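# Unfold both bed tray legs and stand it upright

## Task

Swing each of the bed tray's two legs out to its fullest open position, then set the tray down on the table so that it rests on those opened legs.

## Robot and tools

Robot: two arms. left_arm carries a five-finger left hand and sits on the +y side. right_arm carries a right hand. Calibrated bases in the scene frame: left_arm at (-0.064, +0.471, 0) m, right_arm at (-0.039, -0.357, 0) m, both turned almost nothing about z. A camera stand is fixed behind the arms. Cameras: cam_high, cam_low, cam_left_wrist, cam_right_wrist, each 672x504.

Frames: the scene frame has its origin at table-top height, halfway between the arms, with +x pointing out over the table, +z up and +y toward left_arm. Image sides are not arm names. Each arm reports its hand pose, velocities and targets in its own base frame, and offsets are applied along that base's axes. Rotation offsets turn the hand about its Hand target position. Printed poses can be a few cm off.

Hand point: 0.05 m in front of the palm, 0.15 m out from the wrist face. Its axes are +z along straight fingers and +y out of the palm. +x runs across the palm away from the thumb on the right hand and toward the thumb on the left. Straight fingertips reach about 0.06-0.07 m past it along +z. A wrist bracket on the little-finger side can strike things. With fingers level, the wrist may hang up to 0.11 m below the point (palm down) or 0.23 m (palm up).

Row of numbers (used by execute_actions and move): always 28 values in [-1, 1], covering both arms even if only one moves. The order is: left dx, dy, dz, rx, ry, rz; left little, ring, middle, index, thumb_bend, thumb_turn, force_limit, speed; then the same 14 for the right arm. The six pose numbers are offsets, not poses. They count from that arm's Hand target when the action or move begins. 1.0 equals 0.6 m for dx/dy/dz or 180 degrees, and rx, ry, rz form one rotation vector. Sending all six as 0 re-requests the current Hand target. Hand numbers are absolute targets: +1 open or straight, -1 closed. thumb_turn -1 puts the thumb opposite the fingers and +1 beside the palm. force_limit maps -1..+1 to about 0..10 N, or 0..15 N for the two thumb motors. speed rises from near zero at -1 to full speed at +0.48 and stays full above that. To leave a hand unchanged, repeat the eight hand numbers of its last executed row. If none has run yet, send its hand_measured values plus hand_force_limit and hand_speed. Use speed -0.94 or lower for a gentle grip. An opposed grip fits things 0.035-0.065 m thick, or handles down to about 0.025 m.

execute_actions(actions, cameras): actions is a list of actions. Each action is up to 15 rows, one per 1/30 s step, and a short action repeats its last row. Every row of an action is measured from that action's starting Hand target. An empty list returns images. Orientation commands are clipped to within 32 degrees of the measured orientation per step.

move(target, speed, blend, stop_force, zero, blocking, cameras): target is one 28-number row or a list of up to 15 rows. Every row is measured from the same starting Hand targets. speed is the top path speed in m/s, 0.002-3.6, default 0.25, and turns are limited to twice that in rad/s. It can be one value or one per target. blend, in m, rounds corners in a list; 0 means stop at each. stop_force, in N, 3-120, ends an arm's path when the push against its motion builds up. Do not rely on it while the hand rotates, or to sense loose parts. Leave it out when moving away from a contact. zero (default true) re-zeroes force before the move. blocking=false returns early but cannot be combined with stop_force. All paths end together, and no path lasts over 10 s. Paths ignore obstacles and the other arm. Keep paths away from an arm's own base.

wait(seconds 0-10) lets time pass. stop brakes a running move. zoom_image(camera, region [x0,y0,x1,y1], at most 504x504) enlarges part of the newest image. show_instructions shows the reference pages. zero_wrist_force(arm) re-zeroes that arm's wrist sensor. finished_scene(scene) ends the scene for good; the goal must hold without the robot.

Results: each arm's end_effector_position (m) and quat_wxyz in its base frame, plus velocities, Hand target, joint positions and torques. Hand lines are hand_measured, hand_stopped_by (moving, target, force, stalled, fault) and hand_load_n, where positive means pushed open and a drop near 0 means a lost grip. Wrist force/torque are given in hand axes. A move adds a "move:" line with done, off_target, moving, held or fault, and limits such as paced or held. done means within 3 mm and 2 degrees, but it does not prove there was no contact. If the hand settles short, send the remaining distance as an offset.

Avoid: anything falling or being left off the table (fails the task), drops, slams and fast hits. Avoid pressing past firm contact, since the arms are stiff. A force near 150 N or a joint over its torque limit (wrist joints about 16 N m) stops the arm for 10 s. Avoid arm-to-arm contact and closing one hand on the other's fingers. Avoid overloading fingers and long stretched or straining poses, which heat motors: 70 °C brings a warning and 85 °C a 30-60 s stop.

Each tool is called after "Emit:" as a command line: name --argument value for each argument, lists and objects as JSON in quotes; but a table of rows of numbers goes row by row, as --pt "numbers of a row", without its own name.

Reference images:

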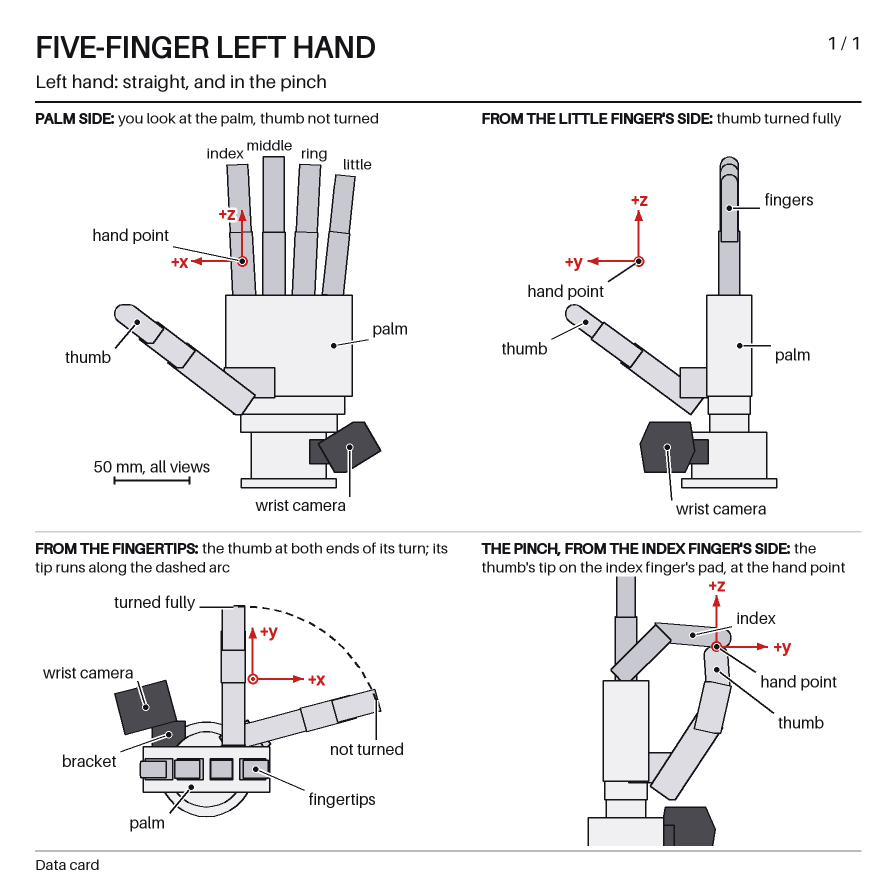

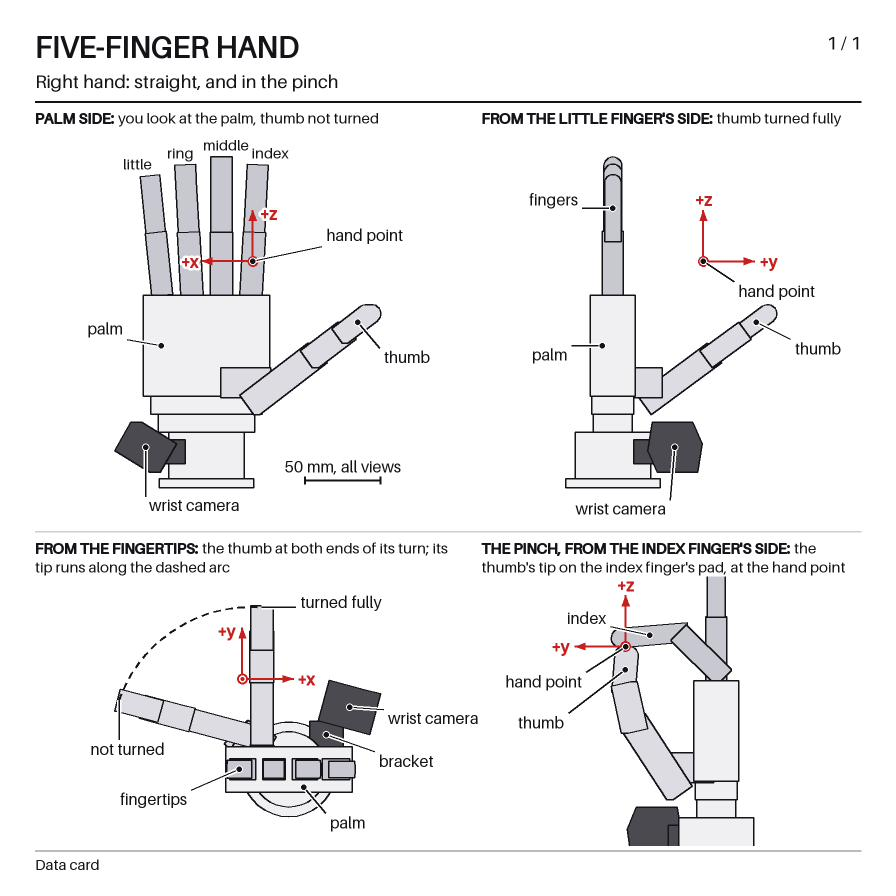

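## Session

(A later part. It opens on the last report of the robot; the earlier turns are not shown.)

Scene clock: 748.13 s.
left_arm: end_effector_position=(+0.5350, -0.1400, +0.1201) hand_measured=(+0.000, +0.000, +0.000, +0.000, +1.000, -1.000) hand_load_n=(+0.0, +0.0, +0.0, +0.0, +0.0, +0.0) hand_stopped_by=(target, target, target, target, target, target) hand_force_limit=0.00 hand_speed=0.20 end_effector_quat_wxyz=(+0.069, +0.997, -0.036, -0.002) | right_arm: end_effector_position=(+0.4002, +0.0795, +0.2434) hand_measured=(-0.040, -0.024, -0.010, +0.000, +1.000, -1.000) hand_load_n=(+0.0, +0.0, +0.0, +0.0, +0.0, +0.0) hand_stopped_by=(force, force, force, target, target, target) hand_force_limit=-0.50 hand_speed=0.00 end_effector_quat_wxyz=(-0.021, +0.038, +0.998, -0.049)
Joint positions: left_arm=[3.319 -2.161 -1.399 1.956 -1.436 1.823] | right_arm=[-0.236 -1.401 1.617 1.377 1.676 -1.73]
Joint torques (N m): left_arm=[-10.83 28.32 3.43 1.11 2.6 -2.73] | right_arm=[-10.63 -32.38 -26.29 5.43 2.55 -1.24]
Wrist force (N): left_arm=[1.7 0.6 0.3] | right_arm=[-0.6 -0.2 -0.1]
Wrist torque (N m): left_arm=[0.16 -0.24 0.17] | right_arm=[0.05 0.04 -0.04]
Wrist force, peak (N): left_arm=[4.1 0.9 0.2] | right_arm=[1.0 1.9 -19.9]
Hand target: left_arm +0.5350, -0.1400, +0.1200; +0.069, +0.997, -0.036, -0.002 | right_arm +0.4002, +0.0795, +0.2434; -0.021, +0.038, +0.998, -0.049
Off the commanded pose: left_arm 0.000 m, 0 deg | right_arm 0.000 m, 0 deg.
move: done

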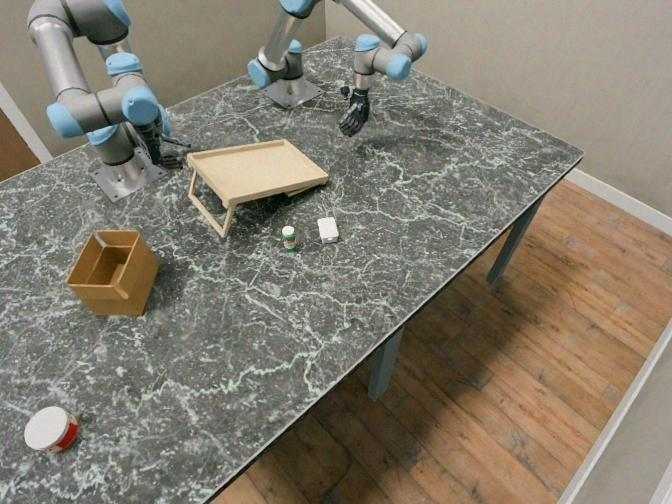

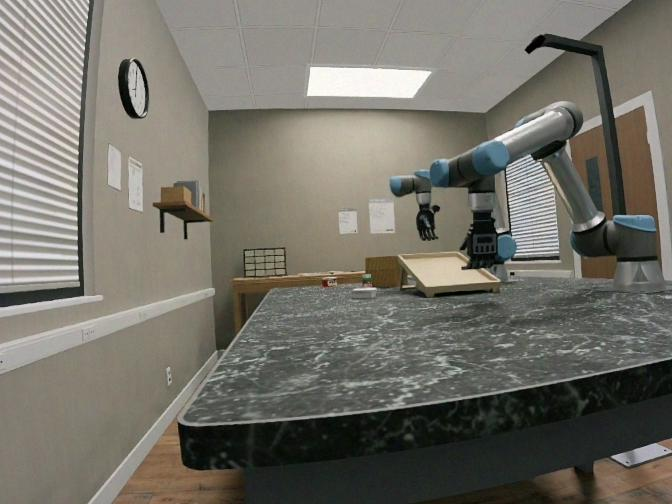

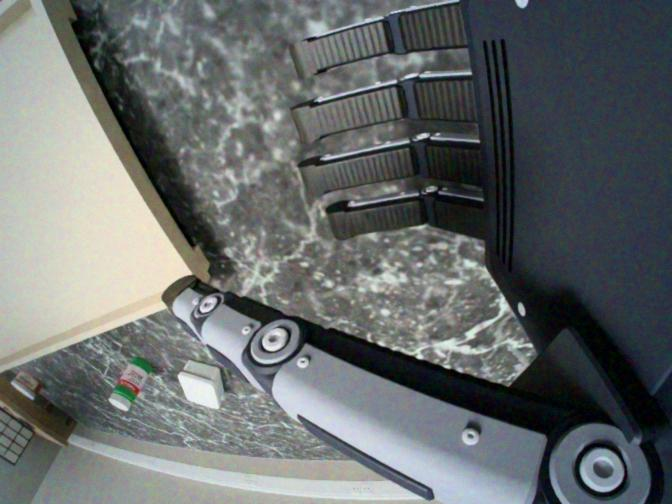

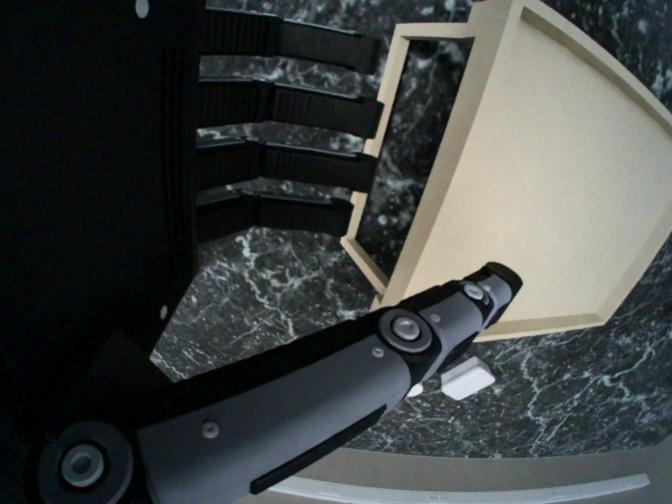

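Emit:
zoom_image --camera "cam_left_wrist" --region '[0, 0, 260, 380]'

Scaled by 1.326 from the camera's 672x504 image, which has a finer 960x720 frame.

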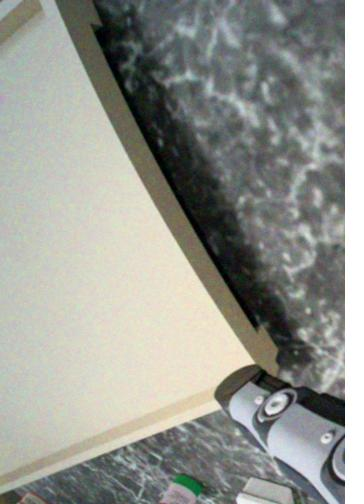

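Emit:
move --target '[-0.0083,-0.1417,-0.1167,0,0,0,0,0,0,0,1,-1,0,0.2, 0,0,0,0,0,0,-0.15,-0.15,-0.15,0,1,-1,-0.5,0]' --speed 0.12 --cameras '["cam_left_wrist","cam_high"]'

Emit:
zoom_image --camera "cam_left_wrist" --region '[60, 0, 420, 260]'

Emit:
zoom_image --camera "cam_high" --region '[250, 100, 390, 220]'

Scene clock: 771.23 s.
left_arm: end_effector_position=(+0.5300, -0.2250, +0.0500) hand_measured=(+0.000, +0.000, +0.000, +0.000, +1.000, -1.000) hand_load_n=(+0.0, +0.0, +0.0, +0.0, +0.0, +0.0) hand_stopped_by=(target, target, target, target, target, target) hand_force_limit=0.00 hand_speed=0.20 end_effector_quat_wxyz=(+0.069, +0.997, -0.036, -0.002) | right_arm: end_effector_position=(+0.4002, +0.0795, +0.2434) hand_measured=(-0.040, -0.024, -0.010, +0.000, +1.000, -1.000) hand_load_n=(+0.0, +0.0, +0.0, +0.0, +0.0, +0.0) hand_stopped_by=(force, force, force, target, target, target) hand_force_limit=-0.50 hand_speed=0.00 end_effector_quat_wxyz=(-0.021, +0.038, +0.998, -0.049)
Joint positions: left_arm=[3.151 -2.256 -1.43 2.104 -1.432 1.653] | right_arm=[-0.236 -1.401 1.617 1.377 1.676 -1.73]
Joint torques (N m): left_arm=[-10.17 30.28 29.91 1.06 -0.12 -2.76] | right_arm=[-10.97 -32.44 -25.88 5.39 1.85 -1.15]
Wrist force (N): left_arm=[1.5 0.8 0.2] | right_arm=[-0.7 -0.2 -0.3]
Wrist torque (N m): left_arm=[0.18 -0.21 0.17] | right_arm=[0.07 0.05 -0.04]
Wrist force, peak (N): left_arm=[2.0 1.4 0.6] | right_arm=[-0.9 0.0 -0.3]
Hand target: left_arm +0.5300, -0.2250, +0.0500; +0.069, +0.997, -0.036, -0.002 | right_arm +0.4002, +0.0795, +0.2434; -0.021, +0.038, +0.998, -0.049
Off the commanded pose: left_arm 0.000 m, 0 deg | right_arm 0.000 m, 0 deg.
move: done
Images, in order (width x height): cam_high 672x504, cam_left_wrist 672x504.

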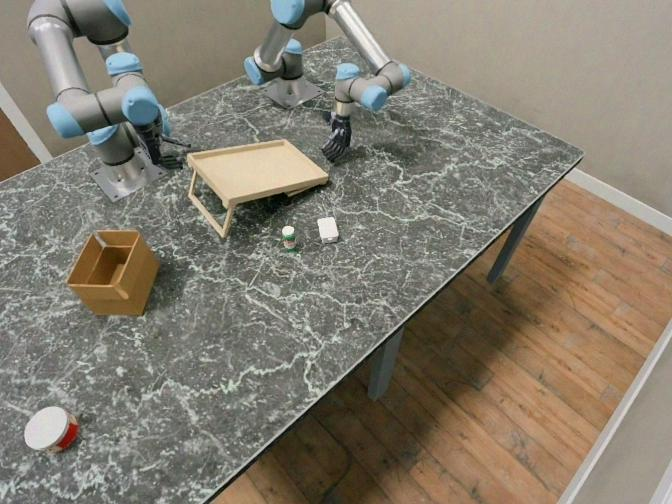

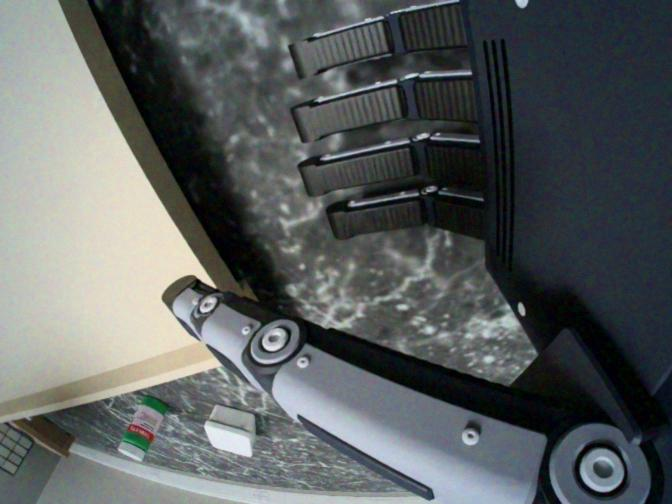

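Scaled by 1.400 from the camera's 672x504 image, which has a finer 960x720 frame.

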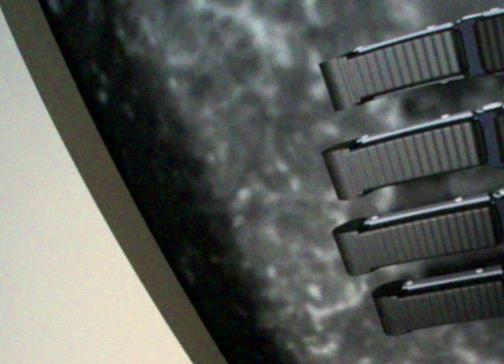

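Scaled by 3.600 from the camera's 672x504 image, which has a finer 960x720 frame.

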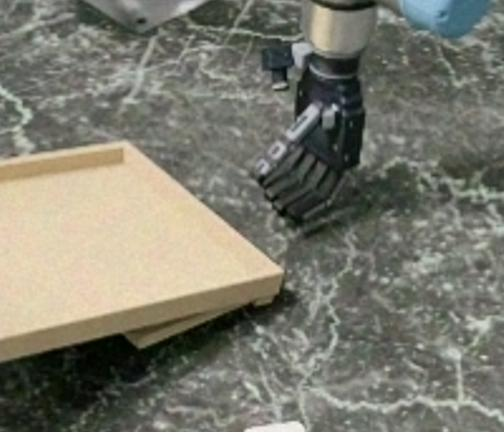

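Emit:
move --target '[0,-0.0583,-0.0167,0,0,0.0306,0,0,0,0,1,-1,0,0.2, 0,0,0,0,0,0,-0.15,-0.15,-0.15,0,1,-1,-0.5,0]' --speed 0.1

Emit:
move --target '[0,0,-0.0333,0,0,0,0,0,0,0,1,-1,0,0.2, 0,0,0,0,0,0,-0.15,-0.15,-0.15,0,1,-1,-0.5,0]' --speed 0.01 --stop_force 3 --cameras '["cam_left_wrist"]'

Emit:
zoom_image --camera "cam_left_wrist" --region '[60, 0, 420, 260]'

Scene clock: 782.27 s.
left_arm: end_effector_position=(+0.5300, -0.2600, +0.0400) hand_measured=(+0.000, +0.000, +0.000, +0.000, +1.000, -1.000) hand_load_n=(+0.0, +0.0, +0.0, +0.0, +0.0, +0.0) hand_stopped_by=(target, target, target, target, target, target) hand_force_limit=0.00 hand_speed=0.20 end_effector_quat_wxyz=(+0.069, +0.998, +0.012, +0.001) | right_arm: end_effector_position=(+0.4002, +0.0795, +0.2434) hand_measured=(-0.040, -0.024, -0.010, +0.000, +1.000, -1.000) hand_load_n=(+0.0, +0.0, +0.0, +0.0, -0.5, +0.0) hand_stopped_by=(force, force, force, target, target, target) hand_force_limit=-0.50 hand_speed=0.00 end_effector_quat_wxyz=(-0.021, +0.038, +0.998, -0.049)
Joint positions: left_arm=[3.075 -2.27 -1.428 2.14 -1.432 1.48] | right_arm=[-0.236 -1.401 1.617 1.377 1.676 -1.73]
Joint torques (N m): left_arm=[-11.22 31.07 29.67 1.04 -2.05 -2.82] | right_arm=[-10.77 -33.18 -26.31 5.32 1.3 -1.22]
Wrist force (N): left_arm=[1.8 1.0 0.3] | right_arm=[-0.4 -0.1 -0.3]
Wrist torque (N m): left_arm=[0.20 -0.26 0.18] | right_arm=[0.09 0.01 -0.02]
Wrist force, peak (N): left_arm=[2.0 1.2 0.4] | right_arm=[-0.9 -0.1 -0.2]
Hand target: left_arm +0.5300, -0.2600, +0.0400; +0.069, +0.998, +0.012, +0.001 | right_arm +0.4002, +0.0795, +0.2434; -0.021, +0.038, +0.998, -0.049
Off the commanded pose: left_arm 0.000 m, 0 deg | right_arm 0.000 m, 0 deg.
move: done

Scene clock: 784.60 s.
left_arm: end_effector_position=(+0.5300, -0.2600, +0.0294) hand_measured=(+0.000, +0.000, +0.000, +0.000, +1.000, -1.000) hand_load_n=(+0.0, -2.5, -2.5, +0.0, +0.0, +0.0) hand_stopped_by=(target, target, target, target, target, target) hand_force_limit=0.00 hand_speed=0.20 end_effector_quat_wxyz=(+0.069, +0.998, +0.012, +0.001) | right_arm: end_effector_position=(+0.4002, +0.0795, +0.2434) hand_measured=(-0.040, -0.024, -0.010, +0.000, +1.000, -1.000) hand_load_n=(+0.0, +0.0, +0.0, +0.0, +0.0, +0.0) hand_stopped_by=(force, force, force, target, target, target) hand_force_limit=-0.50 hand_speed=0.00 end_effector_quat_wxyz=(-0.021, +0.038, +0.998, -0.049)
Joint positions: left_arm=[3.075 -2.283 -1.436 2.161 -1.433 1.48] | right_arm=[-0.236 -1.401 1.617 1.377 1.676 -1.73]
Joint torques (N m): left_arm=[-10.91 50.74 28.08 -5.46 -2 -2.24] | right_arm=[-10.72 -32.23 -26.32 5.43 0.96 -1.11]
Wrist force (N): left_arm=[1.8 0.9 -4.2] | right_arm=[-0.7 -0.1 0.0]
Wrist torque (N m): left_arm=[0.15 -0.37 0.17] | right_arm=[0.06 0.06 -0.04]
Wrist force, peak (N): left_arm=[2.9 -1.2 -9.3] | right_arm=[-0.9 -0.2 -0.1]
Hand target: left_arm +0.5300, -0.2600, +0.0294; +0.069, +0.998, +0.012, +0.001 (not the last commanded pose) | right_arm +0.4002, +0.0795, +0.2434; -0.021, +0.038, +0.998, -0.049
Off the commanded pose: left_arm 0.009 m, 0 deg | right_arm 0.000 m, 0 deg.
move: contact (left_arm)
Images, in order (width x height): cam_left_wrist 672x504.

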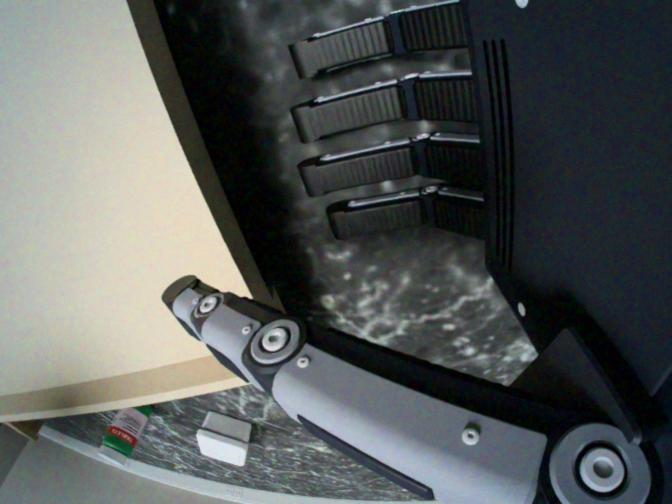

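Scaled by 1.400 from the camera's 672x504 image, which has a finer 960x720 frame.

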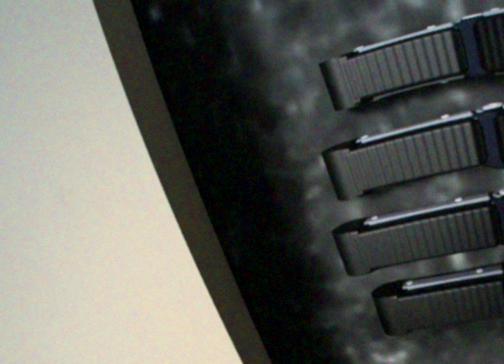

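Emit:
move --target '[0,0,0.0022,0,0,0,0,0,0,0,1,-1,0,0.2, 0,0,0,0,0,0,-0.15,-0.15,-0.15,0,1,-1,-0.5,0]' --speed 0.05

Emit:
move --target '[0.004,-0.0415,0,0,0,0.0222,0,0,0,0,1,-1,0,0.2, 0,0,0,0,0,0,-0.15,-0.15,-0.15,0,1,-1,-0.5,0]' --speed 0.04 --cameras '["cam_left_wrist","cam_high"]'

Emit:
zoom_image --camera "cam_left_wrist" --region '[60, 0, 420, 260]'

Emit:
zoom_image --camera "cam_high" --region '[250, 100, 390, 220]'

Scene clock: 791.03 s.
left_arm: end_effector_position=(+0.5300, -0.2600, +0.0307) hand_measured=(+0.000, +0.000, +0.000, +0.000, +1.000, -1.000) hand_load_n=(+0.0, +0.0, +0.0, +0.0, -0.5, +0.0) hand_stopped_by=(target, target, target, target, target, target) hand_force_limit=0.00 hand_speed=0.20 end_effector_quat_wxyz=(+0.069, +0.998, +0.012, +0.001) | right_arm: end_effector_position=(+0.4002, +0.0795, +0.2434) hand_measured=(-0.040, -0.024, -0.010, +0.000, +1.000, -1.000) hand_load_n=(+0.0, +0.0, +0.0, +0.0, -0.5, +0.0) hand_stopped_by=(force, force, force, target, target, target) hand_force_limit=-0.50 hand_speed=0.00 end_effector_quat_wxyz=(-0.021, +0.038, +0.998, -0.049)
Joint positions: left_arm=[3.075 -2.281 -1.435 2.159 -1.433 1.48] | right_arm=[-0.236 -1.401 1.617 1.377 1.676 -1.73]
Joint torques (N m): left_arm=[-10.23 52.1 29.05 -6.16 -2.07 -0.99] | right_arm=[-10.92 -32.14 -26.46 5.23 0.28 -1.16]
Wrist force (N): left_arm=[1.9 0.8 0.2] | right_arm=[-0.6 -0.2 -0.2]
Wrist torque (N m): left_arm=[0.19 -0.27 0.19] | right_arm=[0.07 0.04 -0.04]
Wrist force, peak (N): left_arm=[2.0 1.3 -4.7] | right_arm=[-0.8 -0.2 -0.3]
Hand target: left_arm +0.5300, -0.2600, +0.0307; +0.069, +0.998, +0.012, +0.001 | right_arm +0.4002, +0.0795, +0.2434; -0.021, +0.038, +0.998, -0.049
Off the commanded pose: left_arm 0.000 m, 0 deg | right_arm 0.000 m, 0 deg.
move: done

Scene clock: 792.30 s.
left_arm: end_effector_position=(+0.5324, -0.2849, +0.0307) hand_measured=(+0.000, +0.000, +0.000, +0.000, +1.000, -1.000) hand_load_n=(+0.0, +0.0, +0.0, +0.0, +0.0, +0.0) hand_stopped_by=(target, target, target, target, target, target) hand_force_limit=0.00 hand_speed=0.20 end_effector_quat_wxyz=(+0.069, +0.996, +0.047, +0.003) | right_arm: end_effector_position=(+0.4002, +0.0795, +0.2434) hand_measured=(-0.040, -0.024, -0.010, +0.000, +1.000, -1.000) hand_load_n=(+0.0, +0.0, +0.0, +0.0, +0.0, +0.0) hand_stopped_by=(force, force, force, target, target, target) hand_force_limit=-0.50 hand_speed=0.00 end_effector_quat_wxyz=(-0.021, +0.038, +0.998, -0.049)
Joint positions: left_arm=[3.021 -2.291 -1.412 2.163 -1.435 1.355] | right_arm=[-0.236 -1.401 1.617 1.377 1.676 -1.73]
Joint torques (N m): left_arm=[-11.03 31.18 29.6 1.03 -2.07 -2.67] | right_arm=[-10.36 -32.13 -26.29 5.28 0.26 -1.09]
Wrist force (N): left_arm=[1.8 0.8 0.3] | right_arm=[-0.7 -0.1 -0.2]
Wrist torque (N m): left_arm=[0.18 -0.26 0.18] | right_arm=[0.07 0.06 -0.04]
Wrist force, peak (N): left_arm=[1.9 1.1 0.5] | right_arm=[-0.9 -0.2 -0.2]
Hand target: left_arm +0.5324, -0.2849, +0.0307; +0.069, +0.996, +0.047, +0.003 | right_arm +0.4002, +0.0795, +0.2434; -0.021, +0.038, +0.998, -0.049
Off the commanded pose: left_arm 0.000 m, 0 deg | right_arm 0.000 m, 0 deg.
move: done
Images, in order (width x height): cam_high 672x504, cam_left_wrist 672x504.

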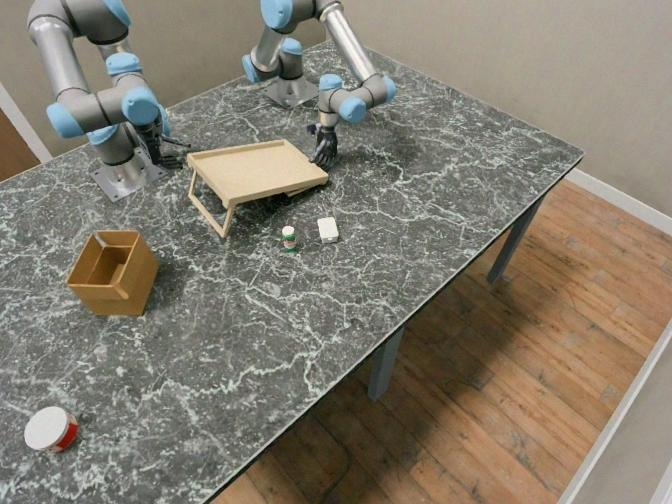

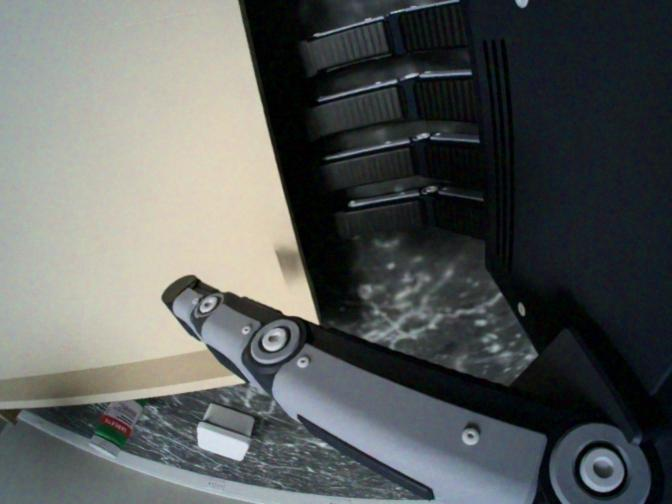

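Scaled by 1.400 from the camera's 672x504 image, which has a finer 960x720 frame.

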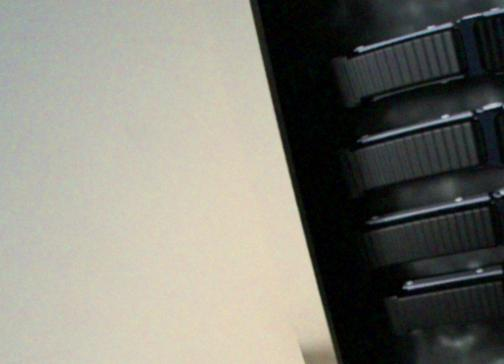

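Scaled by 3.600 from the camera's 672x504 image, which has a finer 960x720 frame.

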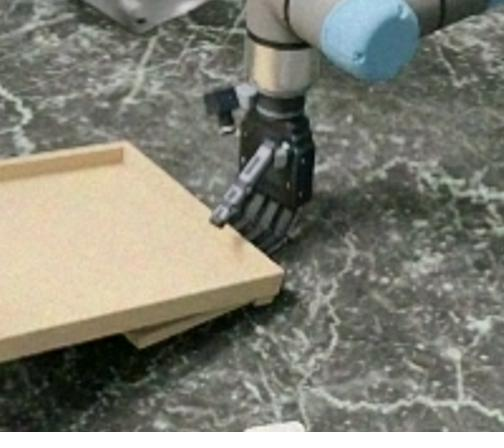

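Emit:
move --target '[0.0048,-0.0498,0,0,0,0,0,0,0,0,1,-1,0,0.2, 0,0,0,0,0,0,-0.15,-0.15,-0.15,0,1,-1,-0.5,0]' --speed 0.015 --stop_force 3 --cameras '["cam_left_wrist","cam_high","cam_low"]'

Emit:
zoom_image --camera "cam_high" --region '[180, 80, 390, 240]'

Scene clock: 798.33 s.
left_arm: end_effector_position=(+0.5353, -0.3148, +0.0307) hand_measured=(+0.000, +0.000, +0.000, +0.000, +1.000, -1.000) hand_load_n=(+0.5, +1.5, +0.0, +0.0, +0.0, +0.0) hand_stopped_by=(target, target, target, target, target, target) hand_force_limit=0.00 hand_speed=0.20 end_effector_quat_wxyz=(+0.069, +0.996, +0.047, +0.003) | right_arm: end_effector_position=(+0.4002, +0.0795, +0.2434) hand_measured=(-0.040, -0.024, -0.010, +0.000, +1.000, -1.000) hand_load_n=(+0.0, +0.0, +0.5, +0.0, +0.0, +0.0) hand_stopped_by=(force, force, force, target, target, target) hand_force_limit=-0.50 hand_speed=0.00 end_effector_quat_wxyz=(-0.021, +0.038, +0.998, -0.049)
Joint positions: left_arm=[2.965 -2.32 -1.356 2.143 -1.437 1.298] | right_arm=[-0.236 -1.401 1.617 1.377 1.676 -1.73]
Joint torques (N m): left_arm=[-11.87 33.85 30.21 -6.39 -1.84 -2.79] | right_arm=[-10.91 -32.29 -25.94 5.16 -0.72 -1.25]
Wrist force (N): left_arm=[1.9 -0.3 1.8] | right_arm=[-0.7 -0.1 0.0]
Wrist torque (N m): left_arm=[0.20 -0.22 0.25] | right_arm=[0.07 0.05 -0.04]
Wrist force, peak (N): left_arm=[2.1 -0.9 1.8] | right_arm=[-0.7 -0.1 -0.4]
Hand target: left_arm +0.5353, -0.3148, +0.0307; +0.069, +0.996, +0.047, +0.003 | right_arm +0.4002, +0.0795, +0.2434; -0.021, +0.038, +0.998, -0.049
Off the commanded pose: left_arm 0.000 m, 0 deg | right_arm 0.000 m, 0 deg.
move: done
Images, in order (width x height): cam_high 672x504, cam_low 672x504, cam_left_wrist 672x504.

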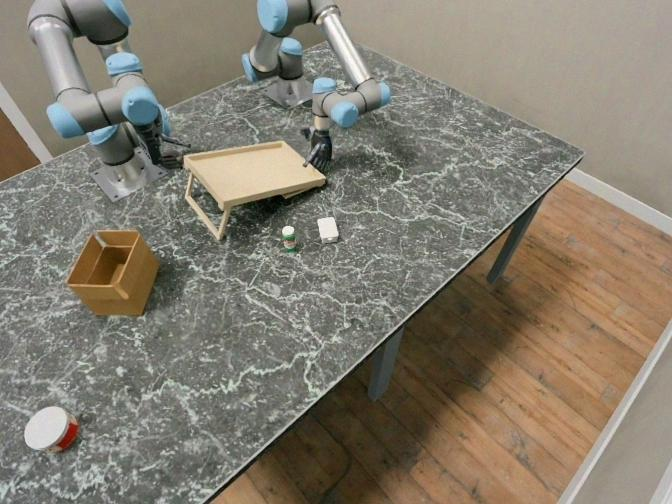

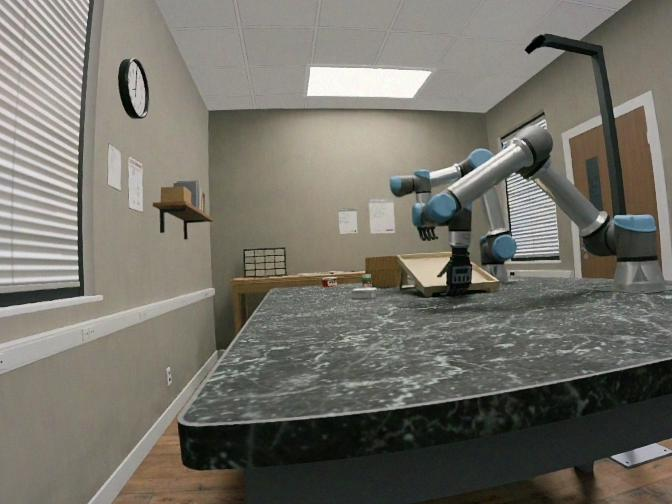

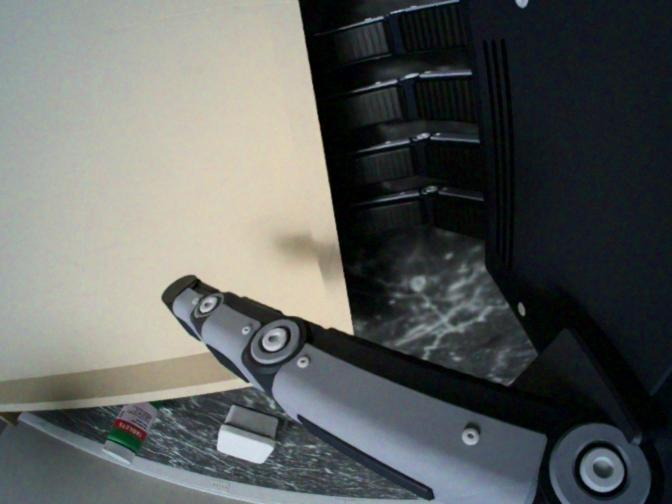

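Scaled by 2.400 from the camera's 672x504 image, which has a finer 960x720 frame.

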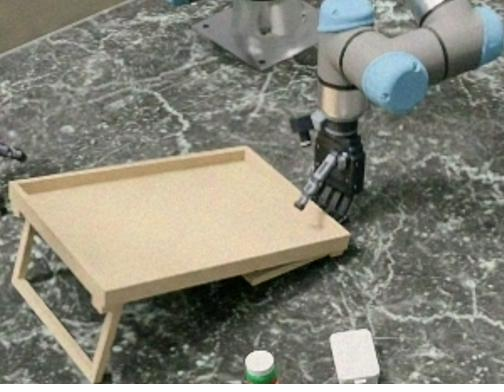

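Emit:
move --target '[0.004,-0.0415,0,0,0,0,0,0,0,0,1,-1,0,0.2, 0,0,0,0,0,0,-0.15,-0.15,-0.15,0,1,-1,-0.5,0]' --speed 0.015 --stop_force 3 --cameras '["cam_left_wrist","cam_high"]'

Emit:
zoom_image --camera "cam_high" --region '[180, 80, 390, 240]'

Scene clock: 804.57 s.
left_arm: end_effector_position=(+0.5377, -0.3397, +0.0307) hand_measured=(+0.000, +0.000, +0.000, +0.000, +1.000, -1.000) hand_load_n=(+0.5, +2.0, +0.0, +0.0, +0.0, +0.0) hand_stopped_by=(target, target, target, target, target, target) hand_force_limit=0.00 hand_speed=0.20 end_effector_quat_wxyz=(+0.069, +0.996, +0.047, +0.003) | right_arm: end_effector_position=(+0.4002, +0.0795, +0.2434) hand_measured=(-0.040, -0.024, -0.010, +0.000, +1.000, -1.000) hand_load_n=(+0.0, +0.0, +0.0, +0.5, +0.0, +0.0) hand_stopped_by=(force, force, force, target, target, target) hand_force_limit=-0.50 hand_speed=0.00 end_effector_quat_wxyz=(-0.021, +0.038, +0.998, -0.049)
Joint positions: left_arm=[2.92 -2.347 -1.304 2.124 -1.439 1.253] | right_arm=[-0.236 -1.401 1.617 1.377 1.676 -1.73]
Joint torques (N m): left_arm=[-11.43 34.11 30.28 -6.25 -1.86 -2.82] | right_arm=[-11.15 -31.95 -26.63 5.13 -1.48 -1.12]
Wrist force (N): left_arm=[2.1 -0.2 0.9] | right_arm=[-0.6 -0.1 -0.2]
Wrist torque (N m): left_arm=[0.21 -0.22 0.26] | right_arm=[0.07 0.05 -0.04]
Wrist force, peak (N): left_arm=[2.0 -0.5 2.1] | right_arm=[-0.9 -0.2 -0.2]
Hand target: left_arm +0.5377, -0.3397, +0.0307; +0.069, +0.996, +0.047, +0.003 | right_arm +0.4002, +0.0795, +0.2434; -0.021, +0.038, +0.998, -0.049
Off the commanded pose: left_arm 0.000 m, 0 deg | right_arm 0.000 m, 0 deg.
move: done
Images, in order (width x height): cam_high 672x504, cam_left_wrist 672x504.

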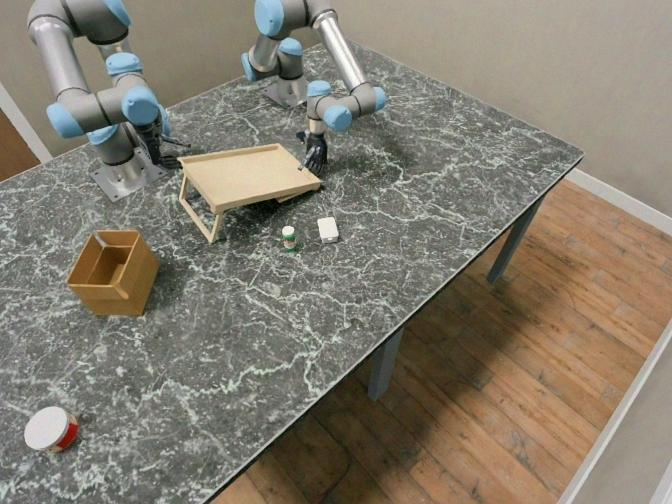

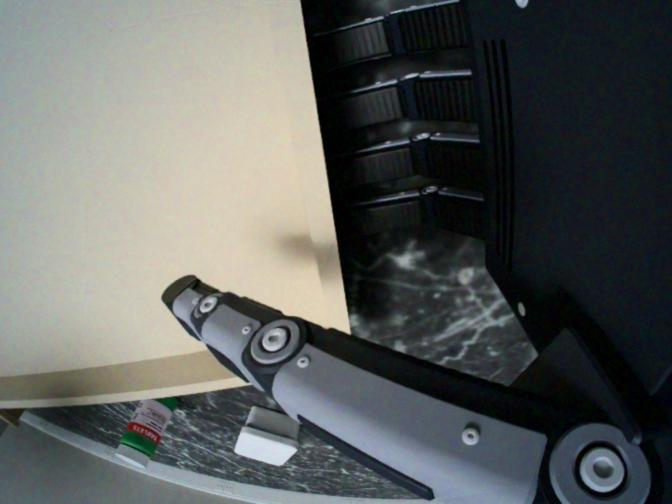

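Scaled by 2.400 from the camera's 672x504 image, which has a finer 960x720 frame.

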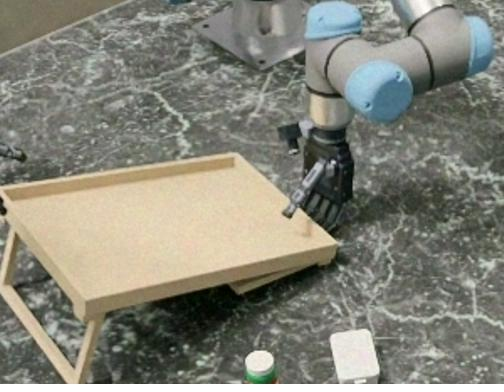

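Emit:
move --pt "-0.0032 0.0332 0 0 0 0 0 0 0 0 1 -1 0 0.2 0 0 0 0 0 0 -0.15 -0.15 -0.15 0 1 -1 -0.5 0" --pt "-0.0032 0.0332 -0.0012 0 0 0 0 0 0 0 1 -1 0 0.2 0 0 0 0 0 0 -0.15 -0.15 -0.15 0 1 -1 -0.5 0" --speed 0.04

Emit:
move --target '[0.0064,-0.0664,0,0,0,0,0,0,0,0,1,-1,0,0.2, 0,0,0,0,0,0,-0.15,-0.15,-0.15,0,1,-1,-0.5,0]' --speed 0.03 --stop_force 4 --cameras '["cam_left_wrist","cam_high"]'

Emit:
zoom_image --camera "cam_left_wrist" --region '[260, 0, 500, 260]'

Scene clock: 810.47 s.
left_arm: end_effector_position=(+0.5358, -0.3198, +0.0302) hand_measured=(+0.000, +0.000, +0.000, +0.000, +1.000, -1.000) hand_load_n=(+0.0, +0.0, +0.0, +0.0, +0.0, +0.0) hand_stopped_by=(target, target, target, target, target, target) hand_force_limit=0.00 hand_speed=0.20 end_effector_quat_wxyz=(+0.069, +0.996, +0.047, +0.004) | right_arm: end_effector_position=(+0.4002, +0.0795, +0.2434) hand_measured=(-0.040, -0.024, -0.010, +0.000, +1.000, -1.000) hand_load_n=(+0.0, +0.0, +0.0, +0.0, +0.0, +0.0) hand_stopped_by=(force, force, force, target, target, target) hand_force_limit=-0.50 hand_speed=0.00 end_effector_quat_wxyz=(-0.021, +0.038, +0.998, -0.049)
Joint positions: left_arm=[2.956 -2.326 -1.347 2.141 -1.437 1.289] | right_arm=[-0.236 -1.401 1.617 1.377 1.676 -1.73]
Joint torques (N m): left_arm=[11.34 33.44 3.31 1.11 2.77 2.57] | right_arm=[-10.52 -32.09 -25.41 5.14 -1.8 -0.9]
Wrist force (N): left_arm=[1.8 1.0 0.1] | right_arm=[-0.7 -0.1 0.0]
Wrist torque (N m): left_arm=[0.23 -0.26 0.02] | right_arm=[0.07 0.04 -0.03]
Wrist force, peak (N): left_arm=[2.0 -0.4 1.9] | right_arm=[-0.8 -0.2 -0.3]
Hand target: left_arm +0.5358, -0.3198, +0.0300; +0.069, +0.996, +0.047, +0.003 | right_arm +0.4002, +0.0795, +0.2434; -0.021, +0.038, +0.998, -0.049
Off the commanded pose: left_arm 0.000 m, 0 deg | right_arm 0.000 m, 0 deg.
move: done

Scene clock: 812.67 s.
left_arm: end_effector_position=(+0.5396, -0.3596, +0.0300) hand_measured=(+0.000, +0.000, +0.000, +0.000, +1.000, -1.000) hand_load_n=(+0.5, +1.0, +0.0, +1.0, +0.0, +0.0) hand_stopped_by=(target, target, target, target, target, target) hand_force_limit=0.00 hand_speed=0.20 end_effector_quat_wxyz=(+0.069, +0.996, +0.047, +0.003) | right_arm: end_effector_position=(+0.4002, +0.0795, +0.2434) hand_measured=(-0.040, -0.024, -0.010, +0.000, +1.000, -1.000) hand_load_n=(+0.0, +0.0, +0.0, +0.0, +0.0, +0.0) hand_stopped_by=(force, force, force, target, target, target) hand_force_limit=-0.50 hand_speed=0.00 end_effector_quat_wxyz=(-0.021, +0.038, +0.998, -0.049)
Joint positions: left_arm=[2.886 -2.371 -1.259 2.108 -1.441 1.218] | right_arm=[-0.236 -1.401 1.617 1.377 1.676 -1.73]
Joint torques (N m): left_arm=[-11.64 35.87 30.52 -6.22 -1.77 -2.78] | right_arm=[-10.75 -32.03 -26.58 5.1 -1.7 -0.98]
Wrist force (N): left_arm=[1.9 -0.5 2.1] | right_arm=[-0.6 0.0 -0.2]
Wrist torque (N m): left_arm=[0.17 -0.23 0.27] | right_arm=[0.10 0.05 -0.03]
Wrist force, peak (N): left_arm=[1.9 -0.4 2.6] | right_arm=[-0.8 -0.3 -0.4]
Hand target: left_arm +0.5396, -0.3596, +0.0300; +0.069, +0.996, +0.047, +0.003 | right_arm +0.4002, +0.0795, +0.2434; -0.021, +0.038, +0.998, -0.049
Off the commanded pose: left_arm 0.000 m, 0 deg | right_arm 0.000 m, 0 deg.
move: done
Images, in order (width x height): cam_high 672x504, cam_left_wrist 672x504.

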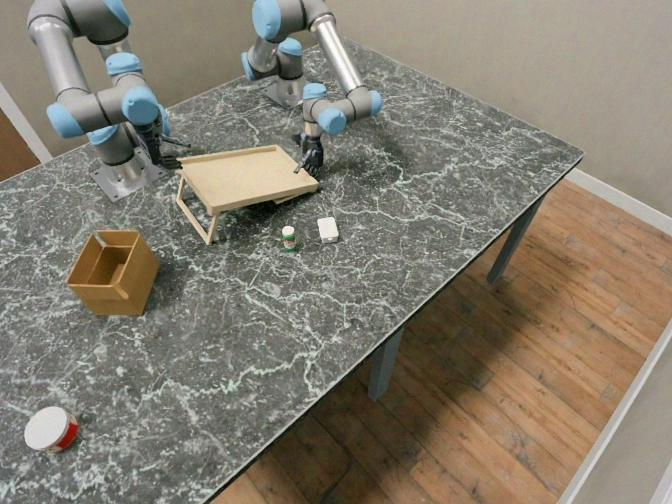

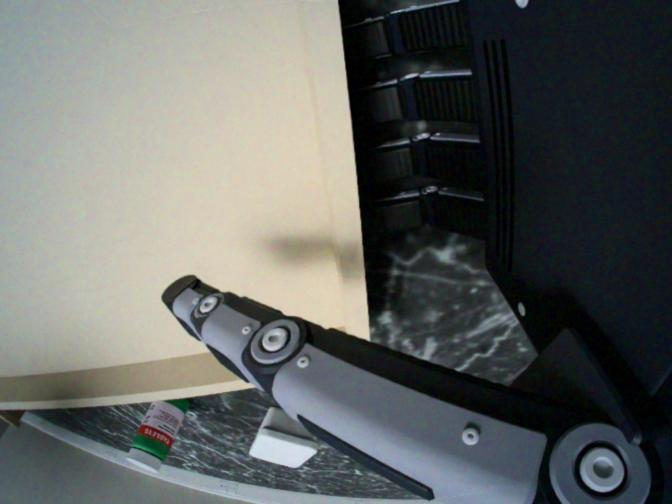

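Scaled by 1.938 from the camera's 672x504 image, which has a finer 960x720 frame.

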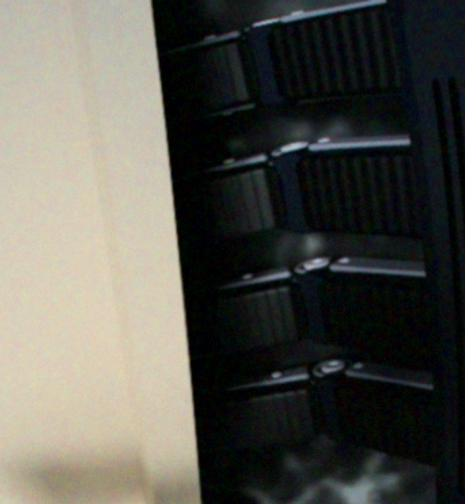

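Emit:
move --target '[0,0,0,0,0,0,0,0,0,0,-0.3,-1,-0.4,-0.8, 0,0,0,0,0,0,-0.15,-0.15,-0.15,0,1,-1,-0.5,0]' --speed 0.04 --cameras '["cam_left_wrist","cam_high","cam_low"]'

Emit:
zoom_image --camera "cam_high" --region '[150, 90, 360, 250]'

Scene clock: 820.40 s.
left_arm: end_effector_position=(+0.5396, -0.3596, +0.0300) hand_measured=(+0.000, +0.000, +0.000, +0.000, +0.146, -1.000) hand_load_n=(+0.5, +1.5, +0.0, +1.5, +4.5, +0.0) hand_stopped_by=(target, target, target, target, force, target) hand_force_limit=-0.40 hand_speed=-0.80 end_effector_quat_wxyz=(+0.069, +0.996, +0.047, +0.004) | right_arm: end_effector_position=(+0.4002, +0.0795, +0.2434) hand_measured=(-0.040, -0.024, -0.010, +0.000, +1.000, -1.000) hand_load_n=(+0.0, +0.5, +0.0, +0.0, +0.0, +0.0) hand_stopped_by=(force, force, force, target, target, target) hand_force_limit=-0.50 hand_speed=0.00 end_effector_quat_wxyz=(-0.021, +0.038, +0.998, -0.049)
Joint positions: left_arm=[2.886 -2.371 -1.259 2.108 -1.441 1.218] | right_arm=[-0.236 -1.401 1.617 1.377 1.676 -1.73]
Joint torques (N m): left_arm=[-9.99 36.16 29.63 -6.07 -1.76 -2.73] | right_arm=[-10.41 -31.97 -26.44 4.96 -1.73 -1.08]
Wrist force (N): left_arm=[1.9 1.2 0.0] | right_arm=[-0.8 0.0 0.1]
Wrist torque (N m): left_arm=[0.27 -0.24 0.26] | right_arm=[0.08 0.07 -0.04]
Wrist force, peak (N): left_arm=[2.0 -0.6 2.5] | right_arm=[-0.7 -0.3 -0.5]
Hand target: left_arm +0.5396, -0.3596, +0.0300; +0.069, +0.996, +0.047, +0.003 | right_arm +0.4002, +0.0795, +0.2434; -0.021, +0.038, +0.998, -0.049
Off the commanded pose: left_arm 0.000 m, 0 deg | right_arm 0.000 m, 0 deg.
move: done
Images, in order (width x height): cam_high 672x504, cam_low 672x504, cam_left_wrist 672x504.

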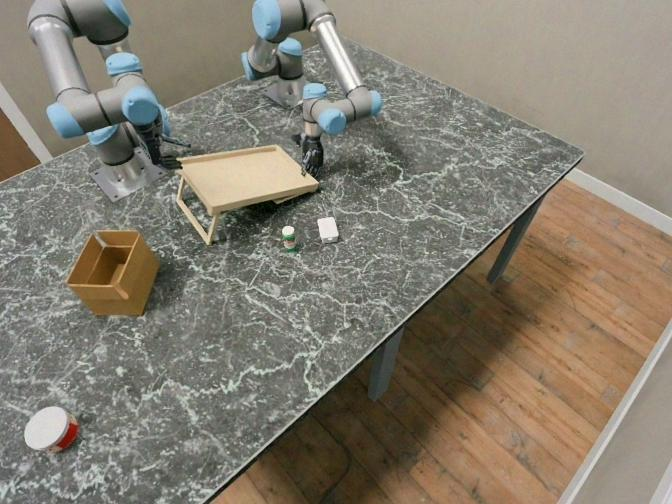

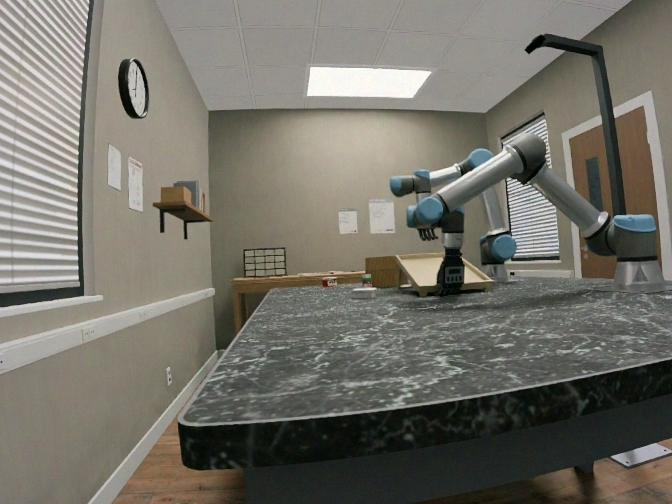

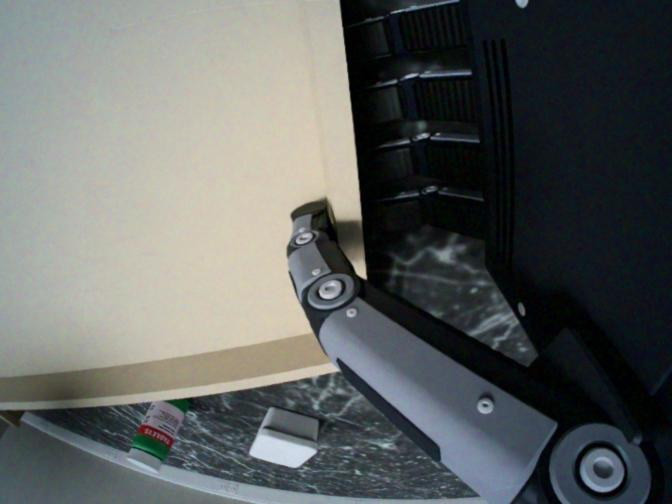

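Scaled by 2.400 from the camera's 672x504 image, which has a finer 960x720 frame.

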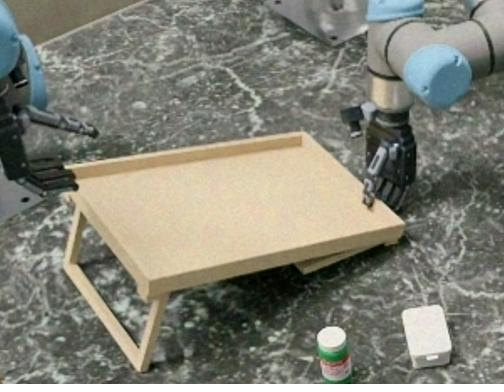

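Emit:
move --target '[0,-0.0128,0.083,0.0444,0,0,0,0,0,0,-0.3,-1,-0.4,-0.8, 0,0,0,0,0,0,-0.15,-0.15,-0.15,0,1,-1,-0.5,0]' --speed 0.04 --cameras '["cam_high","cam_low"]'

Emit:
zoom_image --camera "cam_high" --region '[150, 90, 360, 250]'

Scene clock: 832.77 s.
left_arm: end_effector_position=(+0.5396, -0.3673, +0.0797) hand_measured=(+0.000, +0.000, +0.000, +0.000, +0.146, -1.000) hand_load_n=(+3.0, +3.5, +0.0, +0.5, +3.5, -1.0) hand_stopped_by=(target, target, target, target, force, target) hand_force_limit=-0.40 hand_speed=-0.80 end_effector_quat_wxyz=(+0.000, +0.999, +0.046, +0.007) | right_arm: end_effector_position=(+0.4002, +0.0795, +0.2434) hand_measured=(-0.040, -0.024, -0.010, +0.000, +1.000, -1.000) hand_load_n=(+0.0, +0.0, +0.0, +0.0, +0.0, +0.0) hand_stopped_by=(force, force, force, target, target, target) hand_force_limit=-0.50 hand_speed=0.00 end_effector_quat_wxyz=(-0.021, +0.038, +0.998, -0.049)
Joint positions: left_arm=[2.814 -2.364 -1.115 1.921 -1.576 1.151] | right_arm=[-0.236 -1.401 1.617 1.377 1.676 -1.73]
Joint torques (N m): left_arm=[-11.01 37.88 32.51 -6.84 -2.03 -2.83] | right_arm=[-10.13 -32.42 -26.33 4.92 -1.59 -0.97]
Wrist force (N): left_arm=[1.7 0.7 4.6] | right_arm=[-0.6 0.0 -0.2]
Wrist torque (N m): left_arm=[0.16 0.06 0.31] | right_arm=[0.09 0.04 -0.03]
Wrist force, peak (N): left_arm=[1.5 0.6 5.0] | right_arm=[-0.8 -0.2 -0.4]
Hand target: left_arm +0.5396, -0.3673, +0.0798; +0.000, +0.999, +0.046, +0.007 | right_arm +0.4002, +0.0795, +0.2434; -0.021, +0.038, +0.998, -0.049
Off the commanded pose: left_arm 0.000 m, 0 deg | right_arm 0.000 m, 0 deg.
move: done
Images, in order (width x height): cam_high 672x504, cam_low 672x504.

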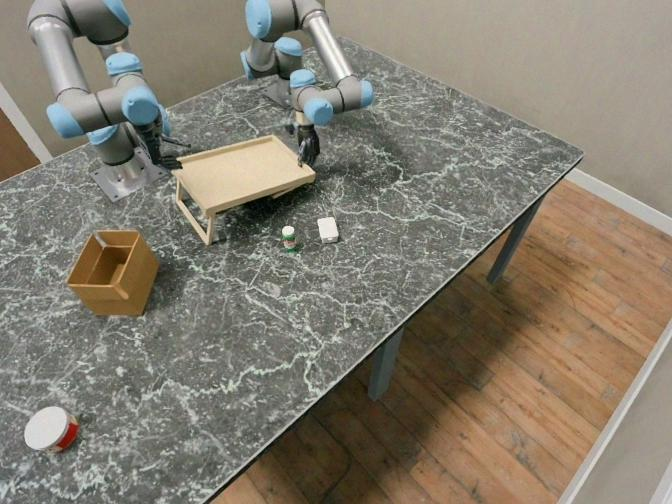

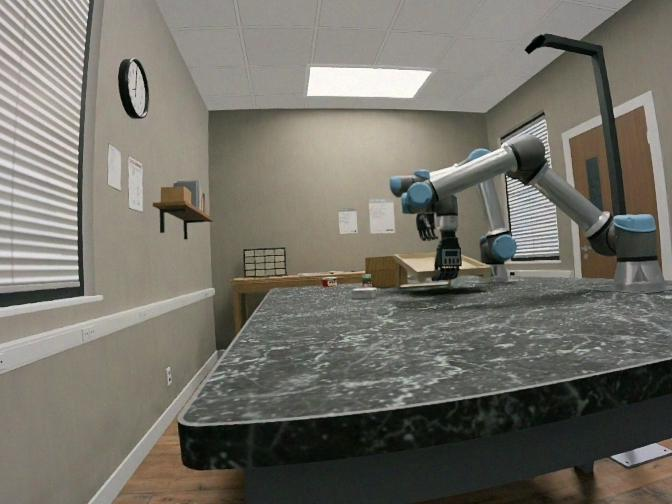

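Scaled by 2.400 from the camera's 672x504 image, which has a finer 960x720 frame.

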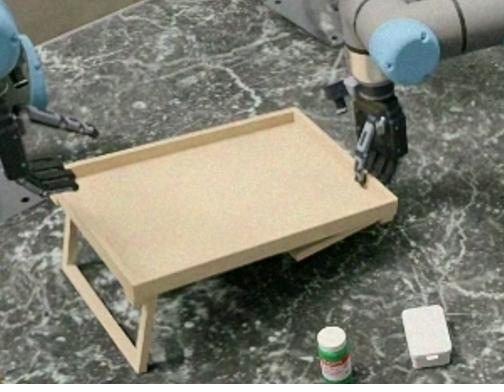

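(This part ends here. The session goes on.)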